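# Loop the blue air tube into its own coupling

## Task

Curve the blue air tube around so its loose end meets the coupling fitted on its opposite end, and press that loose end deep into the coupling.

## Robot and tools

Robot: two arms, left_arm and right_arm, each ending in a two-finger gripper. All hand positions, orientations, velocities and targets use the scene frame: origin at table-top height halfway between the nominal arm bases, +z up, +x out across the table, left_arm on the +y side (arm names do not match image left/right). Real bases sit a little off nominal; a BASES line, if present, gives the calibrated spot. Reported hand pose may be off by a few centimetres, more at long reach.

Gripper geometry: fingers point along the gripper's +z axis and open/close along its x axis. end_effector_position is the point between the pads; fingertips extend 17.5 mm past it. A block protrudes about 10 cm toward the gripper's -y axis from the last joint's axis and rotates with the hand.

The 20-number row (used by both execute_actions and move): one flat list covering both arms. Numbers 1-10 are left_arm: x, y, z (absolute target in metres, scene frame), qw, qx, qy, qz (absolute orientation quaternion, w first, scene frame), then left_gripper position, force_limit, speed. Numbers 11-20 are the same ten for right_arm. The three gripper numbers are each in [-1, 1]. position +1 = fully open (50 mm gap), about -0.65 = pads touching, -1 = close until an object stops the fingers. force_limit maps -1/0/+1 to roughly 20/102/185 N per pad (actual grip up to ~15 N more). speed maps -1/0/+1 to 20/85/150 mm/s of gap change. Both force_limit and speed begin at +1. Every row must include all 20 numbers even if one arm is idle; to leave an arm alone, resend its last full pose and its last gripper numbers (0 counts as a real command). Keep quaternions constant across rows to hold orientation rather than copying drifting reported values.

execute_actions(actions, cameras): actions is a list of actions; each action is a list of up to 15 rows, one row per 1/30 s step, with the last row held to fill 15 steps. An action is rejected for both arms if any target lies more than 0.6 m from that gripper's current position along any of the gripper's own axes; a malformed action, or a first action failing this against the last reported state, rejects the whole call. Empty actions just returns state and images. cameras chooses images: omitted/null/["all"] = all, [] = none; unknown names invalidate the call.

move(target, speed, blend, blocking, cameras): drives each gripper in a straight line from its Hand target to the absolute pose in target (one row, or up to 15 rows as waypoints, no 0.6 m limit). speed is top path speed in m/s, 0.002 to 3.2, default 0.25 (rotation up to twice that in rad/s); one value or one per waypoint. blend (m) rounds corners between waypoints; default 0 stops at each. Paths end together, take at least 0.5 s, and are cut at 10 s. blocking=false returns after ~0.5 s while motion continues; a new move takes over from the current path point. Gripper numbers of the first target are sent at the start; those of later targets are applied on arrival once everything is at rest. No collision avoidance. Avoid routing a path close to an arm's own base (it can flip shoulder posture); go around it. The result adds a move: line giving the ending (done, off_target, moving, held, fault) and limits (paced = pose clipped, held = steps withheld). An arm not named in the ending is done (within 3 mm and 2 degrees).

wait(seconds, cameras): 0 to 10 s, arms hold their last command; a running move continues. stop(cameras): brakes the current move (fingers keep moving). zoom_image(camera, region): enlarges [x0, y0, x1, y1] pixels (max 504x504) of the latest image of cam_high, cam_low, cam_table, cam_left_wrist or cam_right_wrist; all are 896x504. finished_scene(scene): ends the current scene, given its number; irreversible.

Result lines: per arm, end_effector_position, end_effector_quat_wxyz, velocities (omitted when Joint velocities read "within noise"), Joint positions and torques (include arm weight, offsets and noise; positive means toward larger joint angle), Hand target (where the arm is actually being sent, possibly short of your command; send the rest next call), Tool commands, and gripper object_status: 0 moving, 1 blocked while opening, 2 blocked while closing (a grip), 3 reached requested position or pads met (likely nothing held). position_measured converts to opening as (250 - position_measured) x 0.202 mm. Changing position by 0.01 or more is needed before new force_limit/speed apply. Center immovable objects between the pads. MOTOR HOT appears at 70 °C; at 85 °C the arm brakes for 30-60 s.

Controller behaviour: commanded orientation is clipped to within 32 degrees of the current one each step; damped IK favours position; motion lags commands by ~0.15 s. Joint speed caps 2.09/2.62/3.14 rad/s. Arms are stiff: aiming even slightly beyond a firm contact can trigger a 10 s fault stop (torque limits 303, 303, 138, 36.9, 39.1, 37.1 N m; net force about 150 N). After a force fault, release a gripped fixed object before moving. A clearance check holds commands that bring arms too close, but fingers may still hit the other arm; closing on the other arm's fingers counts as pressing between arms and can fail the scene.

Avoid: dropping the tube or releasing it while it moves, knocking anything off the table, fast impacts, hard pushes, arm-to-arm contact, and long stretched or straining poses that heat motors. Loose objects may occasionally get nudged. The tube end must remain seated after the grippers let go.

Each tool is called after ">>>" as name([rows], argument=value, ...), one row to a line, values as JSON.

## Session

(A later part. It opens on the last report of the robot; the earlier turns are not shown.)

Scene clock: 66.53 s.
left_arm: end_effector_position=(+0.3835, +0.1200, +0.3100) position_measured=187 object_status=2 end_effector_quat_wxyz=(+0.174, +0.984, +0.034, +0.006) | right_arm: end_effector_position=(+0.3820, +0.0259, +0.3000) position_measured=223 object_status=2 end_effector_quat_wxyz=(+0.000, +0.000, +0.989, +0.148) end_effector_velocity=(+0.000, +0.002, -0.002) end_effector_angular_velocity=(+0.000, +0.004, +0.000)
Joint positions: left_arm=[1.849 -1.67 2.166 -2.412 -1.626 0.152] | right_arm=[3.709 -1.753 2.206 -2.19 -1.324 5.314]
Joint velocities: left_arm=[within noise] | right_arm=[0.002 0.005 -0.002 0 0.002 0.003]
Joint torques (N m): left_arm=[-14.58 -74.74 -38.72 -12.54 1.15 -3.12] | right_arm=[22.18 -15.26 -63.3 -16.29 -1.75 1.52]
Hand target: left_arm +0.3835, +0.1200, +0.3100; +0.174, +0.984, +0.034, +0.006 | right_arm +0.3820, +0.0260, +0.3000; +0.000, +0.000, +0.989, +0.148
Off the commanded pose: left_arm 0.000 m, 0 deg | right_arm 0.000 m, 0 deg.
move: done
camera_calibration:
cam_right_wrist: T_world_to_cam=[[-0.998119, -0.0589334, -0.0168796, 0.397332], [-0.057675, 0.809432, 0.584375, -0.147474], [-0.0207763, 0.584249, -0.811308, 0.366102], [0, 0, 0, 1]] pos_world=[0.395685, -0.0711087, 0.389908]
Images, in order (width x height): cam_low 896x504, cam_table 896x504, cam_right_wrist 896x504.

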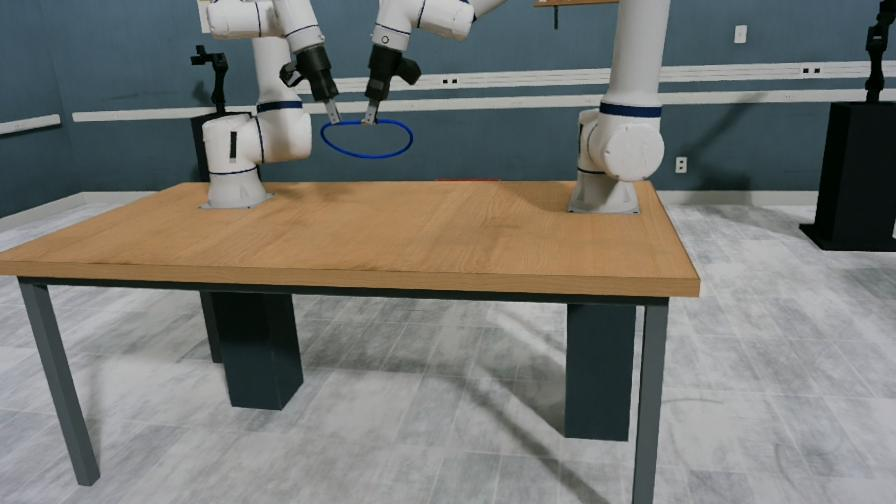

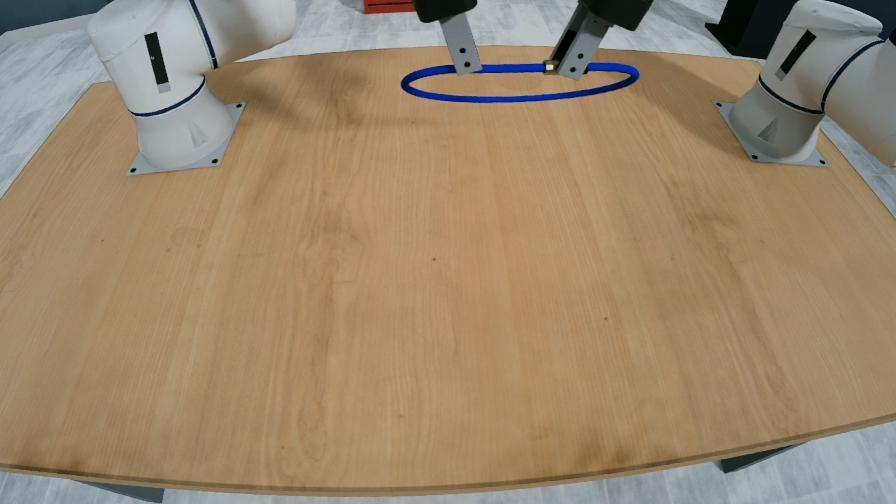

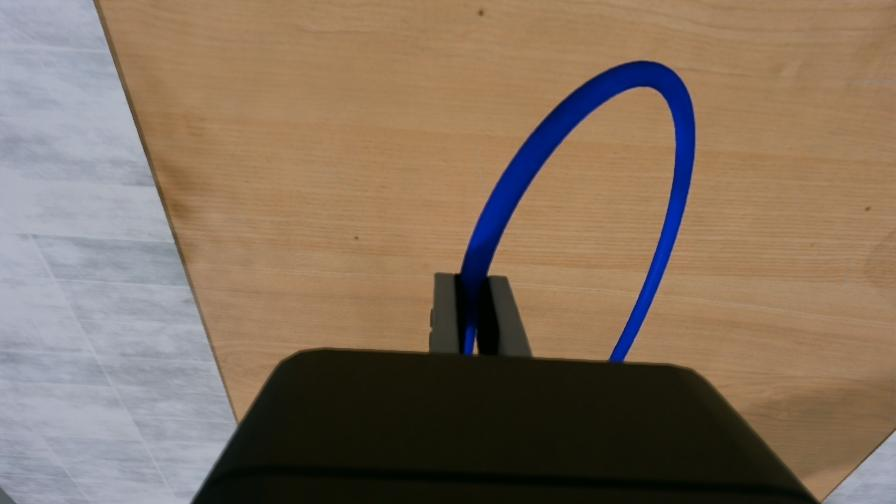

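>>> move(target=[0.3835,0.12,0.31,0.1735,0.9842,0.0344,0.0061,-1,-0.4,-0.8,0.382,0.029,0.30,0,0,-0.9890,-0.1478,-1,-0.3,-0.8], speed=0.02, cameras=["cam_low","cam_table"])

>>> zoom_image(camera="cam_table", region=[420, 25, 600, 127])

>>> zoom_image(camera="cam_low", region=[322, 108, 386, 140])

Scene clock: 68.03 s.
left_arm: end_effector_position=(+0.3835, +0.1201, +0.3099) position_measured=187 object_status=2 end_effector_quat_wxyz=(+0.173, +0.984, +0.034, +0.006) | right_arm: end_effector_position=(+0.3820, +0.0289, +0.3000) position_measured=223 object_status=2 end_effector_quat_wxyz=(+0.000, +0.000, +0.989, +0.148)
Joint positions: left_arm=[1.849 -1.67 2.167 -2.412 -1.626 0.152] | right_arm=[3.714 -1.749 2.202 -2.192 -1.325 5.319]
Joint velocities: within noise
Joint torques (N m): left_arm=[-18.18 -70.07 -50.6 -12.31 0.54 -2.98] | right_arm=[32.99 -14.73 -71.78 -23.99 2.69 1.38]
Hand target: left_arm +0.3835, +0.1200, +0.3100; +0.174, +0.984, +0.034, +0.006 | right_arm +0.3820, +0.0290, +0.3000; +0.000, +0.000, +0.989, +0.148
Off the commanded pose: left_arm 0.000 m, 0 deg | right_arm 0.000 m, 0 deg.
move: done
Images, in order (width x height): cam_low 896x504, cam_table 896x504.

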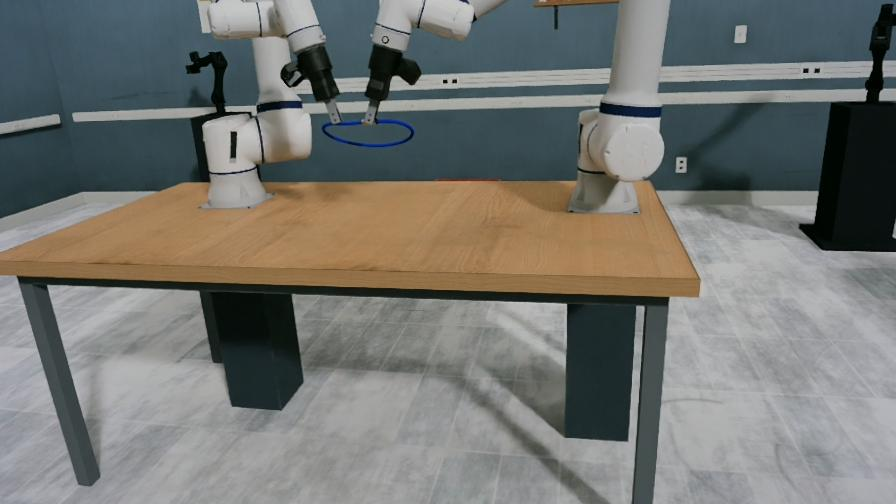

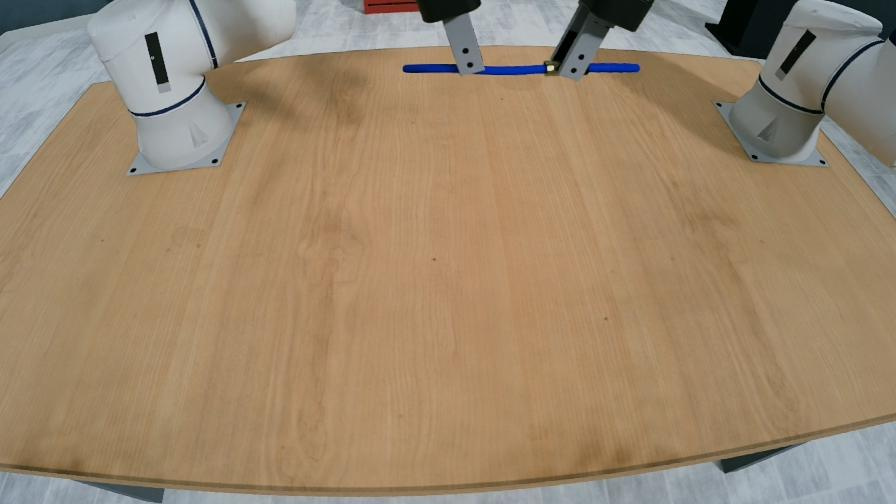

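Scaled by 2.800 from the camera's 896x504 image, which has a finer 1280x720 frame.

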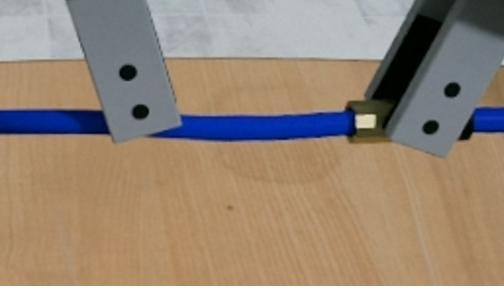

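Scaled by 7.875 from the camera's 896x504 image, which has a finer 1280x720 frame.

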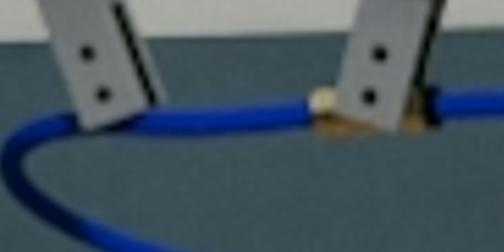

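>>> move([
  [0.3835,0.12,0.31,0.1735,0.9842,0.0344,0.0061,-1,-0.4,-0.8,0.382,0.026,0.30,0,0,-0.9890,-0.1478,-1,-0.3,-0.8],
  [0.3835,0.12,0.1,0.1735,0.9842,0.0344,0.0061,-1,-0.4,-0.8,0.382,0.026,0.09,0,0,-0.9890,-0.1478,-1,-0.3,-0.8],
  [0.3835,0.12,0.04,0.1735,0.9842,0.0344,0.0061,-1,-0.4,-0.8,0.382,0.026,0.03,0,0,-0.9890,-0.1478,-1,-0.3,-0.8],
], speed=[0.03,0.12,0.06], blend=[0,0.01,0])

>>> zoom_image(camera="cam_table", region=[400, 130, 700, 300])

>>> zoom_image(camera="cam_low", region=[310, 170, 450, 250])

Scene clock: 72.97 s.
left_arm: end_effector_position=(+0.3835, +0.1200, +0.0401) position_measured=187 object_status=2 end_effector_quat_wxyz=(+0.173, +0.984, +0.034, +0.006) | right_arm: end_effector_position=(+0.3820, +0.0260, +0.0301) position_measured=223 object_status=2 end_effector_quat_wxyz=(+0.000, +0.000, +0.989, +0.148)
Joint positions: left_arm=[1.849 -1.253 2.373 -3.036 -1.626 0.152] | right_arm=[3.709 -1.327 2.438 -2.848 -1.324 5.314]
Joint velocities: within noise
Joint torques (N m): left_arm=[4.67 -58.81 -28.69 -20.4 -2.25 2.86] | right_arm=[30.42 -33.1 -25.87 -21.15 3.67 1.36]
Hand target: left_arm +0.3835, +0.1200, +0.0400; +0.174, +0.984, +0.034, +0.006 | right_arm +0.3820, +0.0260, +0.0300; +0.000, +0.000, +0.989, +0.148
Off the commanded pose: left_arm 0.000 m, 0 deg | right_arm 0.000 m, 0 deg.
move: done
camera_calibration:
cam_left_wrist: T_world_to_cam=[[0.999837, 0.0132529, -0.0122671, -0.368727], [0.0180478, -0.757003, 0.653162, 0.0757329], [-0.000629934, -0.653277, -0.757118, 0.24023], [0, 0, 0, 1]] pos_world=[0.367451, 0.219154, 0.127894]
cam_right_wrist: T_world_to_cam=[[-0.998119, -0.0589307, -0.0168759, 0.392787], [-0.0576719, 0.809466, 0.584328, 0.0100939], [-0.0207744, 0.584202, -0.811342, 0.147013], [0, 0, 0, 1]] pos_world=[0.395685, -0.0709089, 0.120008]

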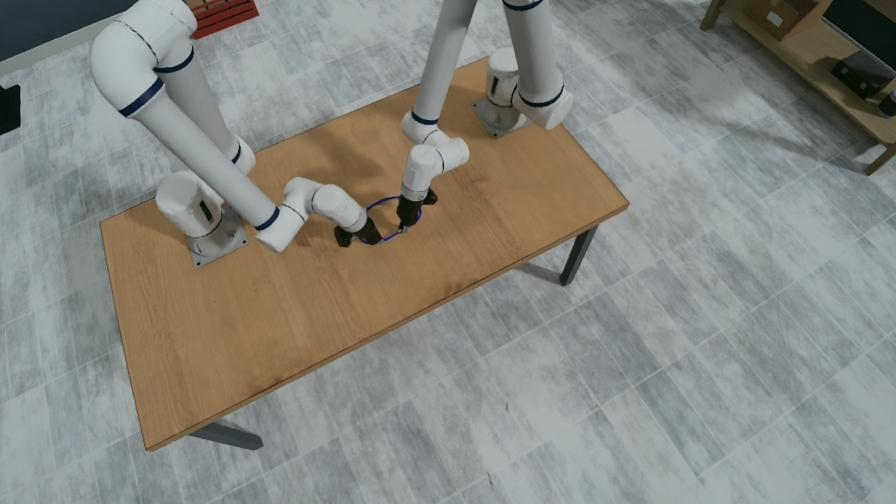

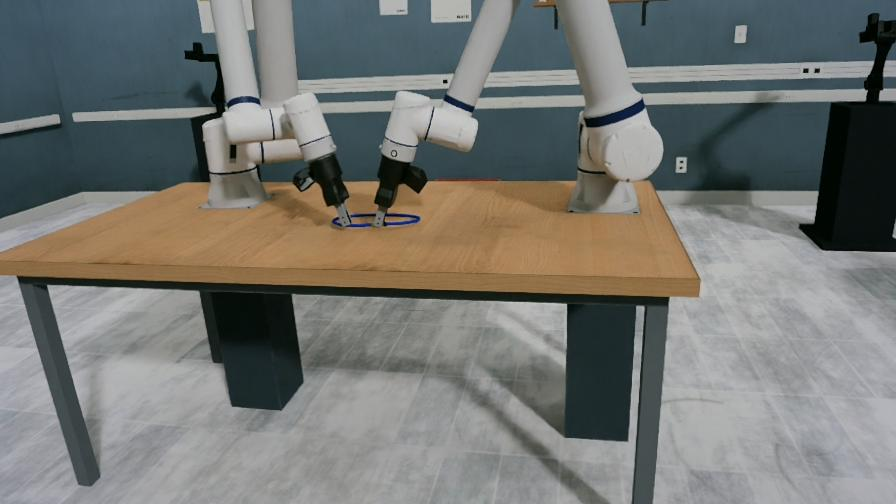

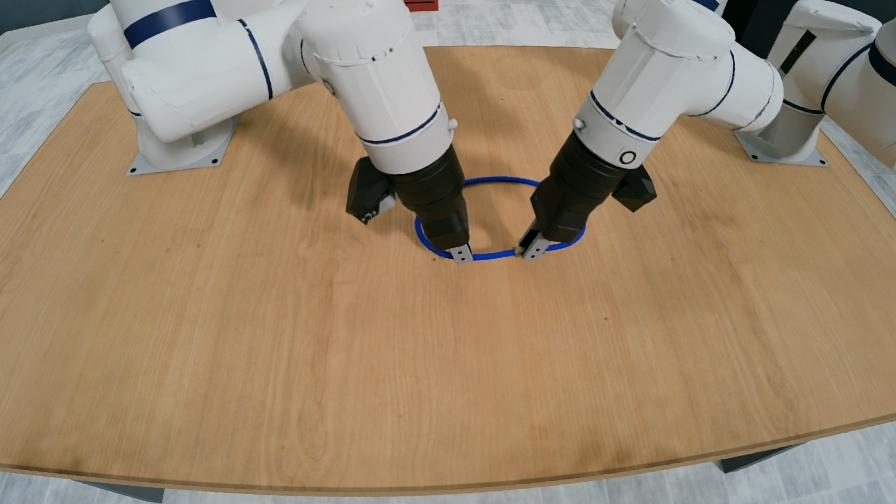

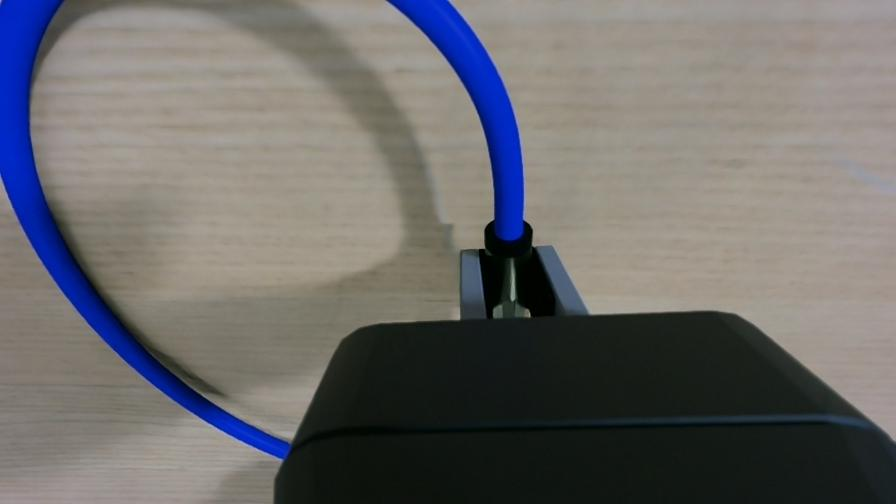

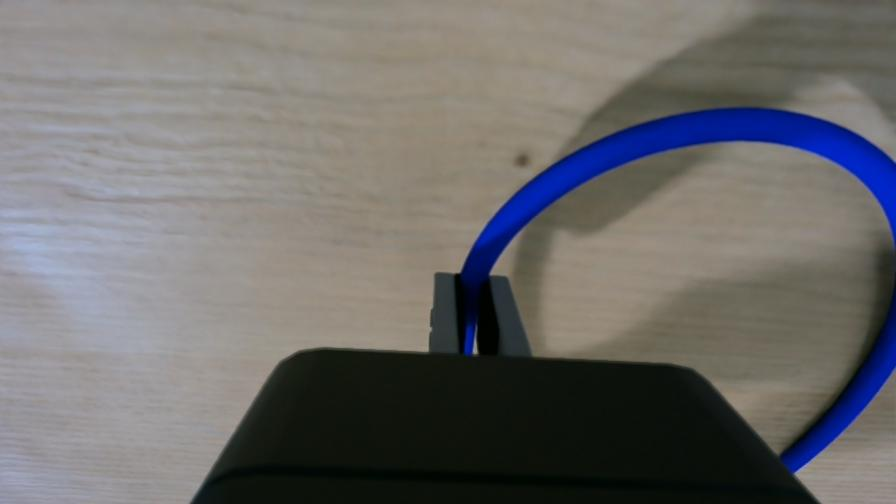

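Scaled by 1.680 from the camera's 896x504 image, which has a finer 1280x720 frame.

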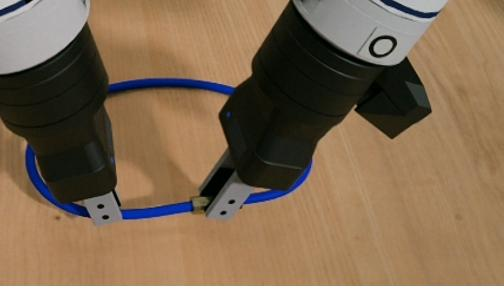

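Scaled by 3.600 from the camera's 896x504 image, which has a finer 1280x720 frame.

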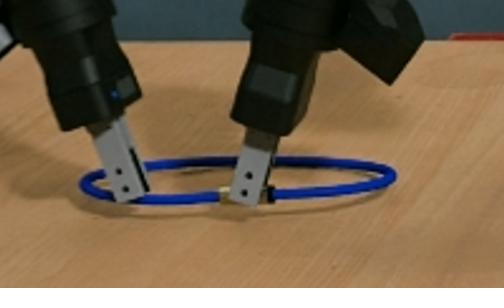

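>>> move([
  [0.3835,0.12,0.034,0.1735,0.9842,0.0344,0.0061,-1,-0.4,-0.8,0.382,0.026,0.023,0,0,-0.9890,-0.1478,-1,-0.3,-0.8],
  [0.3835,0.12,0.034,0.1735,0.9842,0.0344,0.0061,0.2,-0.4,-0.9,0.382,0.026,0.023,0,0,-0.9890,-0.1478,0.2,-0.3,-0.9],
], speed=0.03, cameras=["cam_low","cam_table"])

>>> zoom_image(camera="cam_low", region=[310, 170, 450, 250])

Scene clock: 75.57 s.
left_arm: end_effector_position=(+0.3835, +0.1200, +0.0340) position_measured=123 object_status=3 end_effector_quat_wxyz=(+0.174, +0.984, +0.034, +0.006) | right_arm: end_effector_position=(+0.3820, +0.0260, +0.0230) position_measured=123 object_status=3 end_effector_quat_wxyz=(+0.000, +0.000, +0.989, +0.148)
Joint positions: left_arm=[1.849 -1.24 2.374 -3.05 -1.626 0.152] | right_arm=[3.709 -1.311 2.44 -2.866 -1.324 5.314]
Joint velocities: within noise
Joint torques (N m): left_arm=[4.57 -51.87 -28.6 -1.51 1.04 1.97] | right_arm=[-6.67 -32.14 -22.66 -3.33 -2.18 0.72]
Hand target: left_arm +0.3835, +0.1200, +0.0340; +0.174, +0.984, +0.034, +0.006 | right_arm +0.3820, +0.0260, +0.0230; +0.000, +0.000, +0.989, +0.148
Off the commanded pose: left_arm 0.000 m, 0 deg | right_arm 0.000 m, 0 deg.
move: done
Images, in order (width x height): cam_low 896x504, cam_table 896x504.

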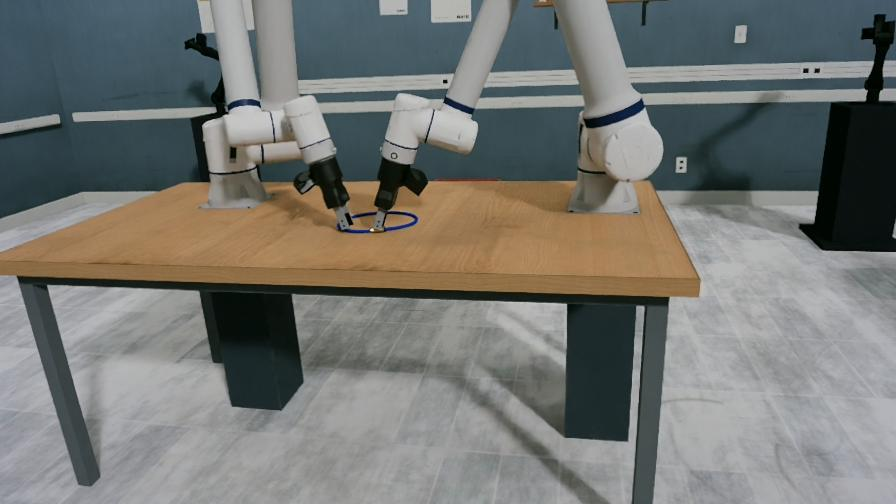

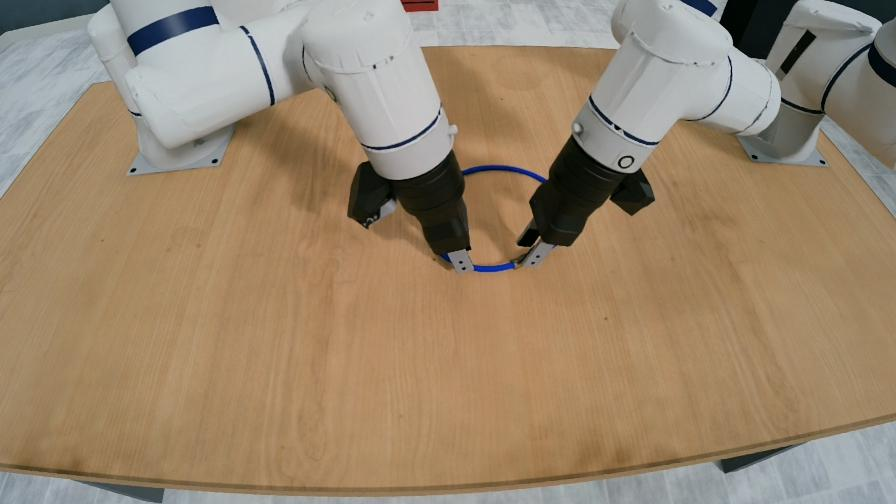

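Scaled by 3.600 from the camera's 896x504 image, which has a finer 1280x720 frame.

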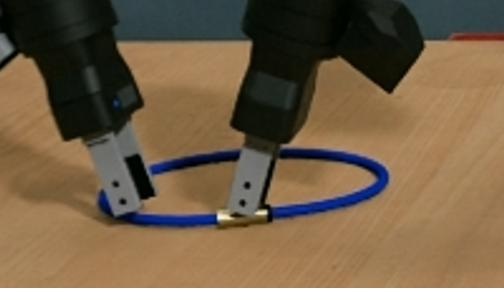

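>>> move([
  [0.381,0.155,0.13,0.1735,0.9842,0.0344,0.0061,0.2,-0.4,-0.9,0.382,-0.004,0.119,0,0,-0.9890,-0.1478,0.2,-0.3,-0.9],
  [0.381,0.25,0.2,0.1735,0.9842,0.0344,0.0061,0.2,-0.4,-0.9,0.382,-0.12,0.2,0,0,-0.9890,-0.1478,0.2,-0.3,-0.9],
], speed=[0.06,0.25], cameras=["cam_low","cam_table"])

>>> zoom_image(camera="cam_table", region=[400, 150, 600, 290])

Scene clock: 79.33 s.
left_arm: end_effector_position=(+0.3810, +0.2500, +0.2000) position_measured=123 object_status=3 end_effector_quat_wxyz=(+0.173, +0.984, +0.034, +0.006) | right_arm: end_effector_position=(+0.3820, -0.1199, +0.1999) position_measured=123 object_status=3 end_effector_quat_wxyz=(+0.000, +0.000, +0.989, +0.148)
Joint positions: left_arm=[1.913 -1.741 2.459 -2.63 -1.647 0.212] | right_arm=[3.422 -1.875 2.475 -2.26 -1.287 5.018]
Joint velocities: within noise
Joint torques (N m): left_arm=[12.63 -57.97 -28.95 -1.68 -1.32 2.87] | right_arm=[-8.89 -29.69 -58.14 -2.49 4.23 -3.25]
Hand target: left_arm +0.3810, +0.2500, +0.2000; +0.174, +0.984, +0.034, +0.006 | right_arm +0.3820, -0.1200, +0.2000; +0.000, +0.000, +0.989, +0.148
Off the commanded pose: left_arm 0.000 m, 0 deg | right_arm 0.000 m, 0 deg.
move: done
Images, in order (width x height): cam_low 896x504, cam_table 896x504.

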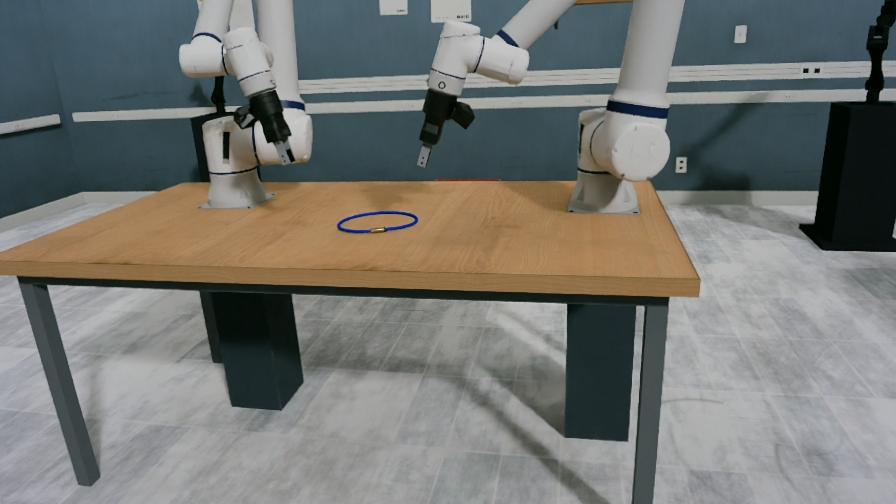

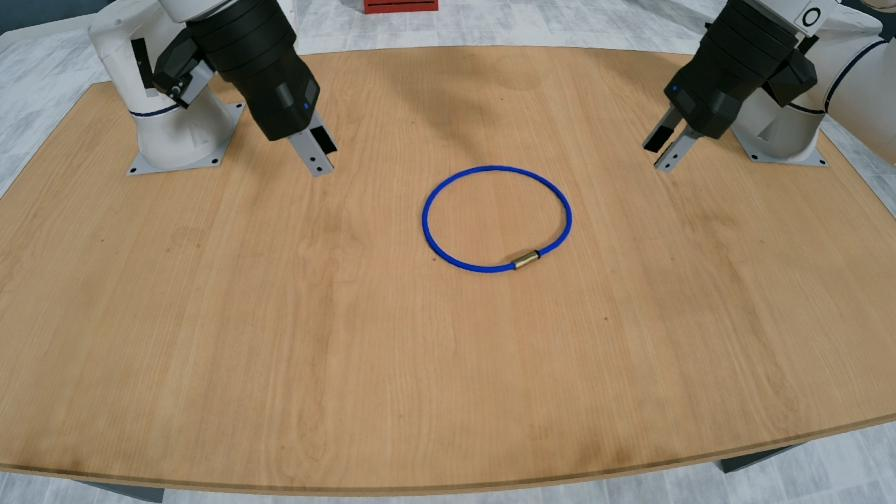

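Scaled by 2.520 from the camera's 896x504 image, which has a finer 1280x720 frame.

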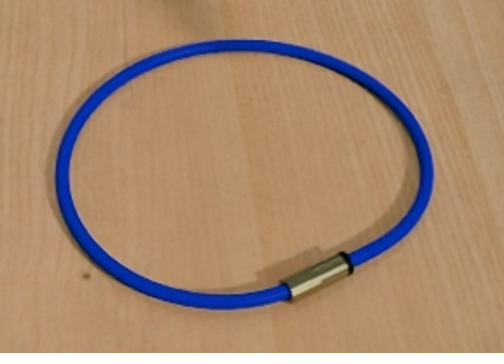

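Connected.

>>> finished_scene(scene=1)

The scene is finished: the task was done.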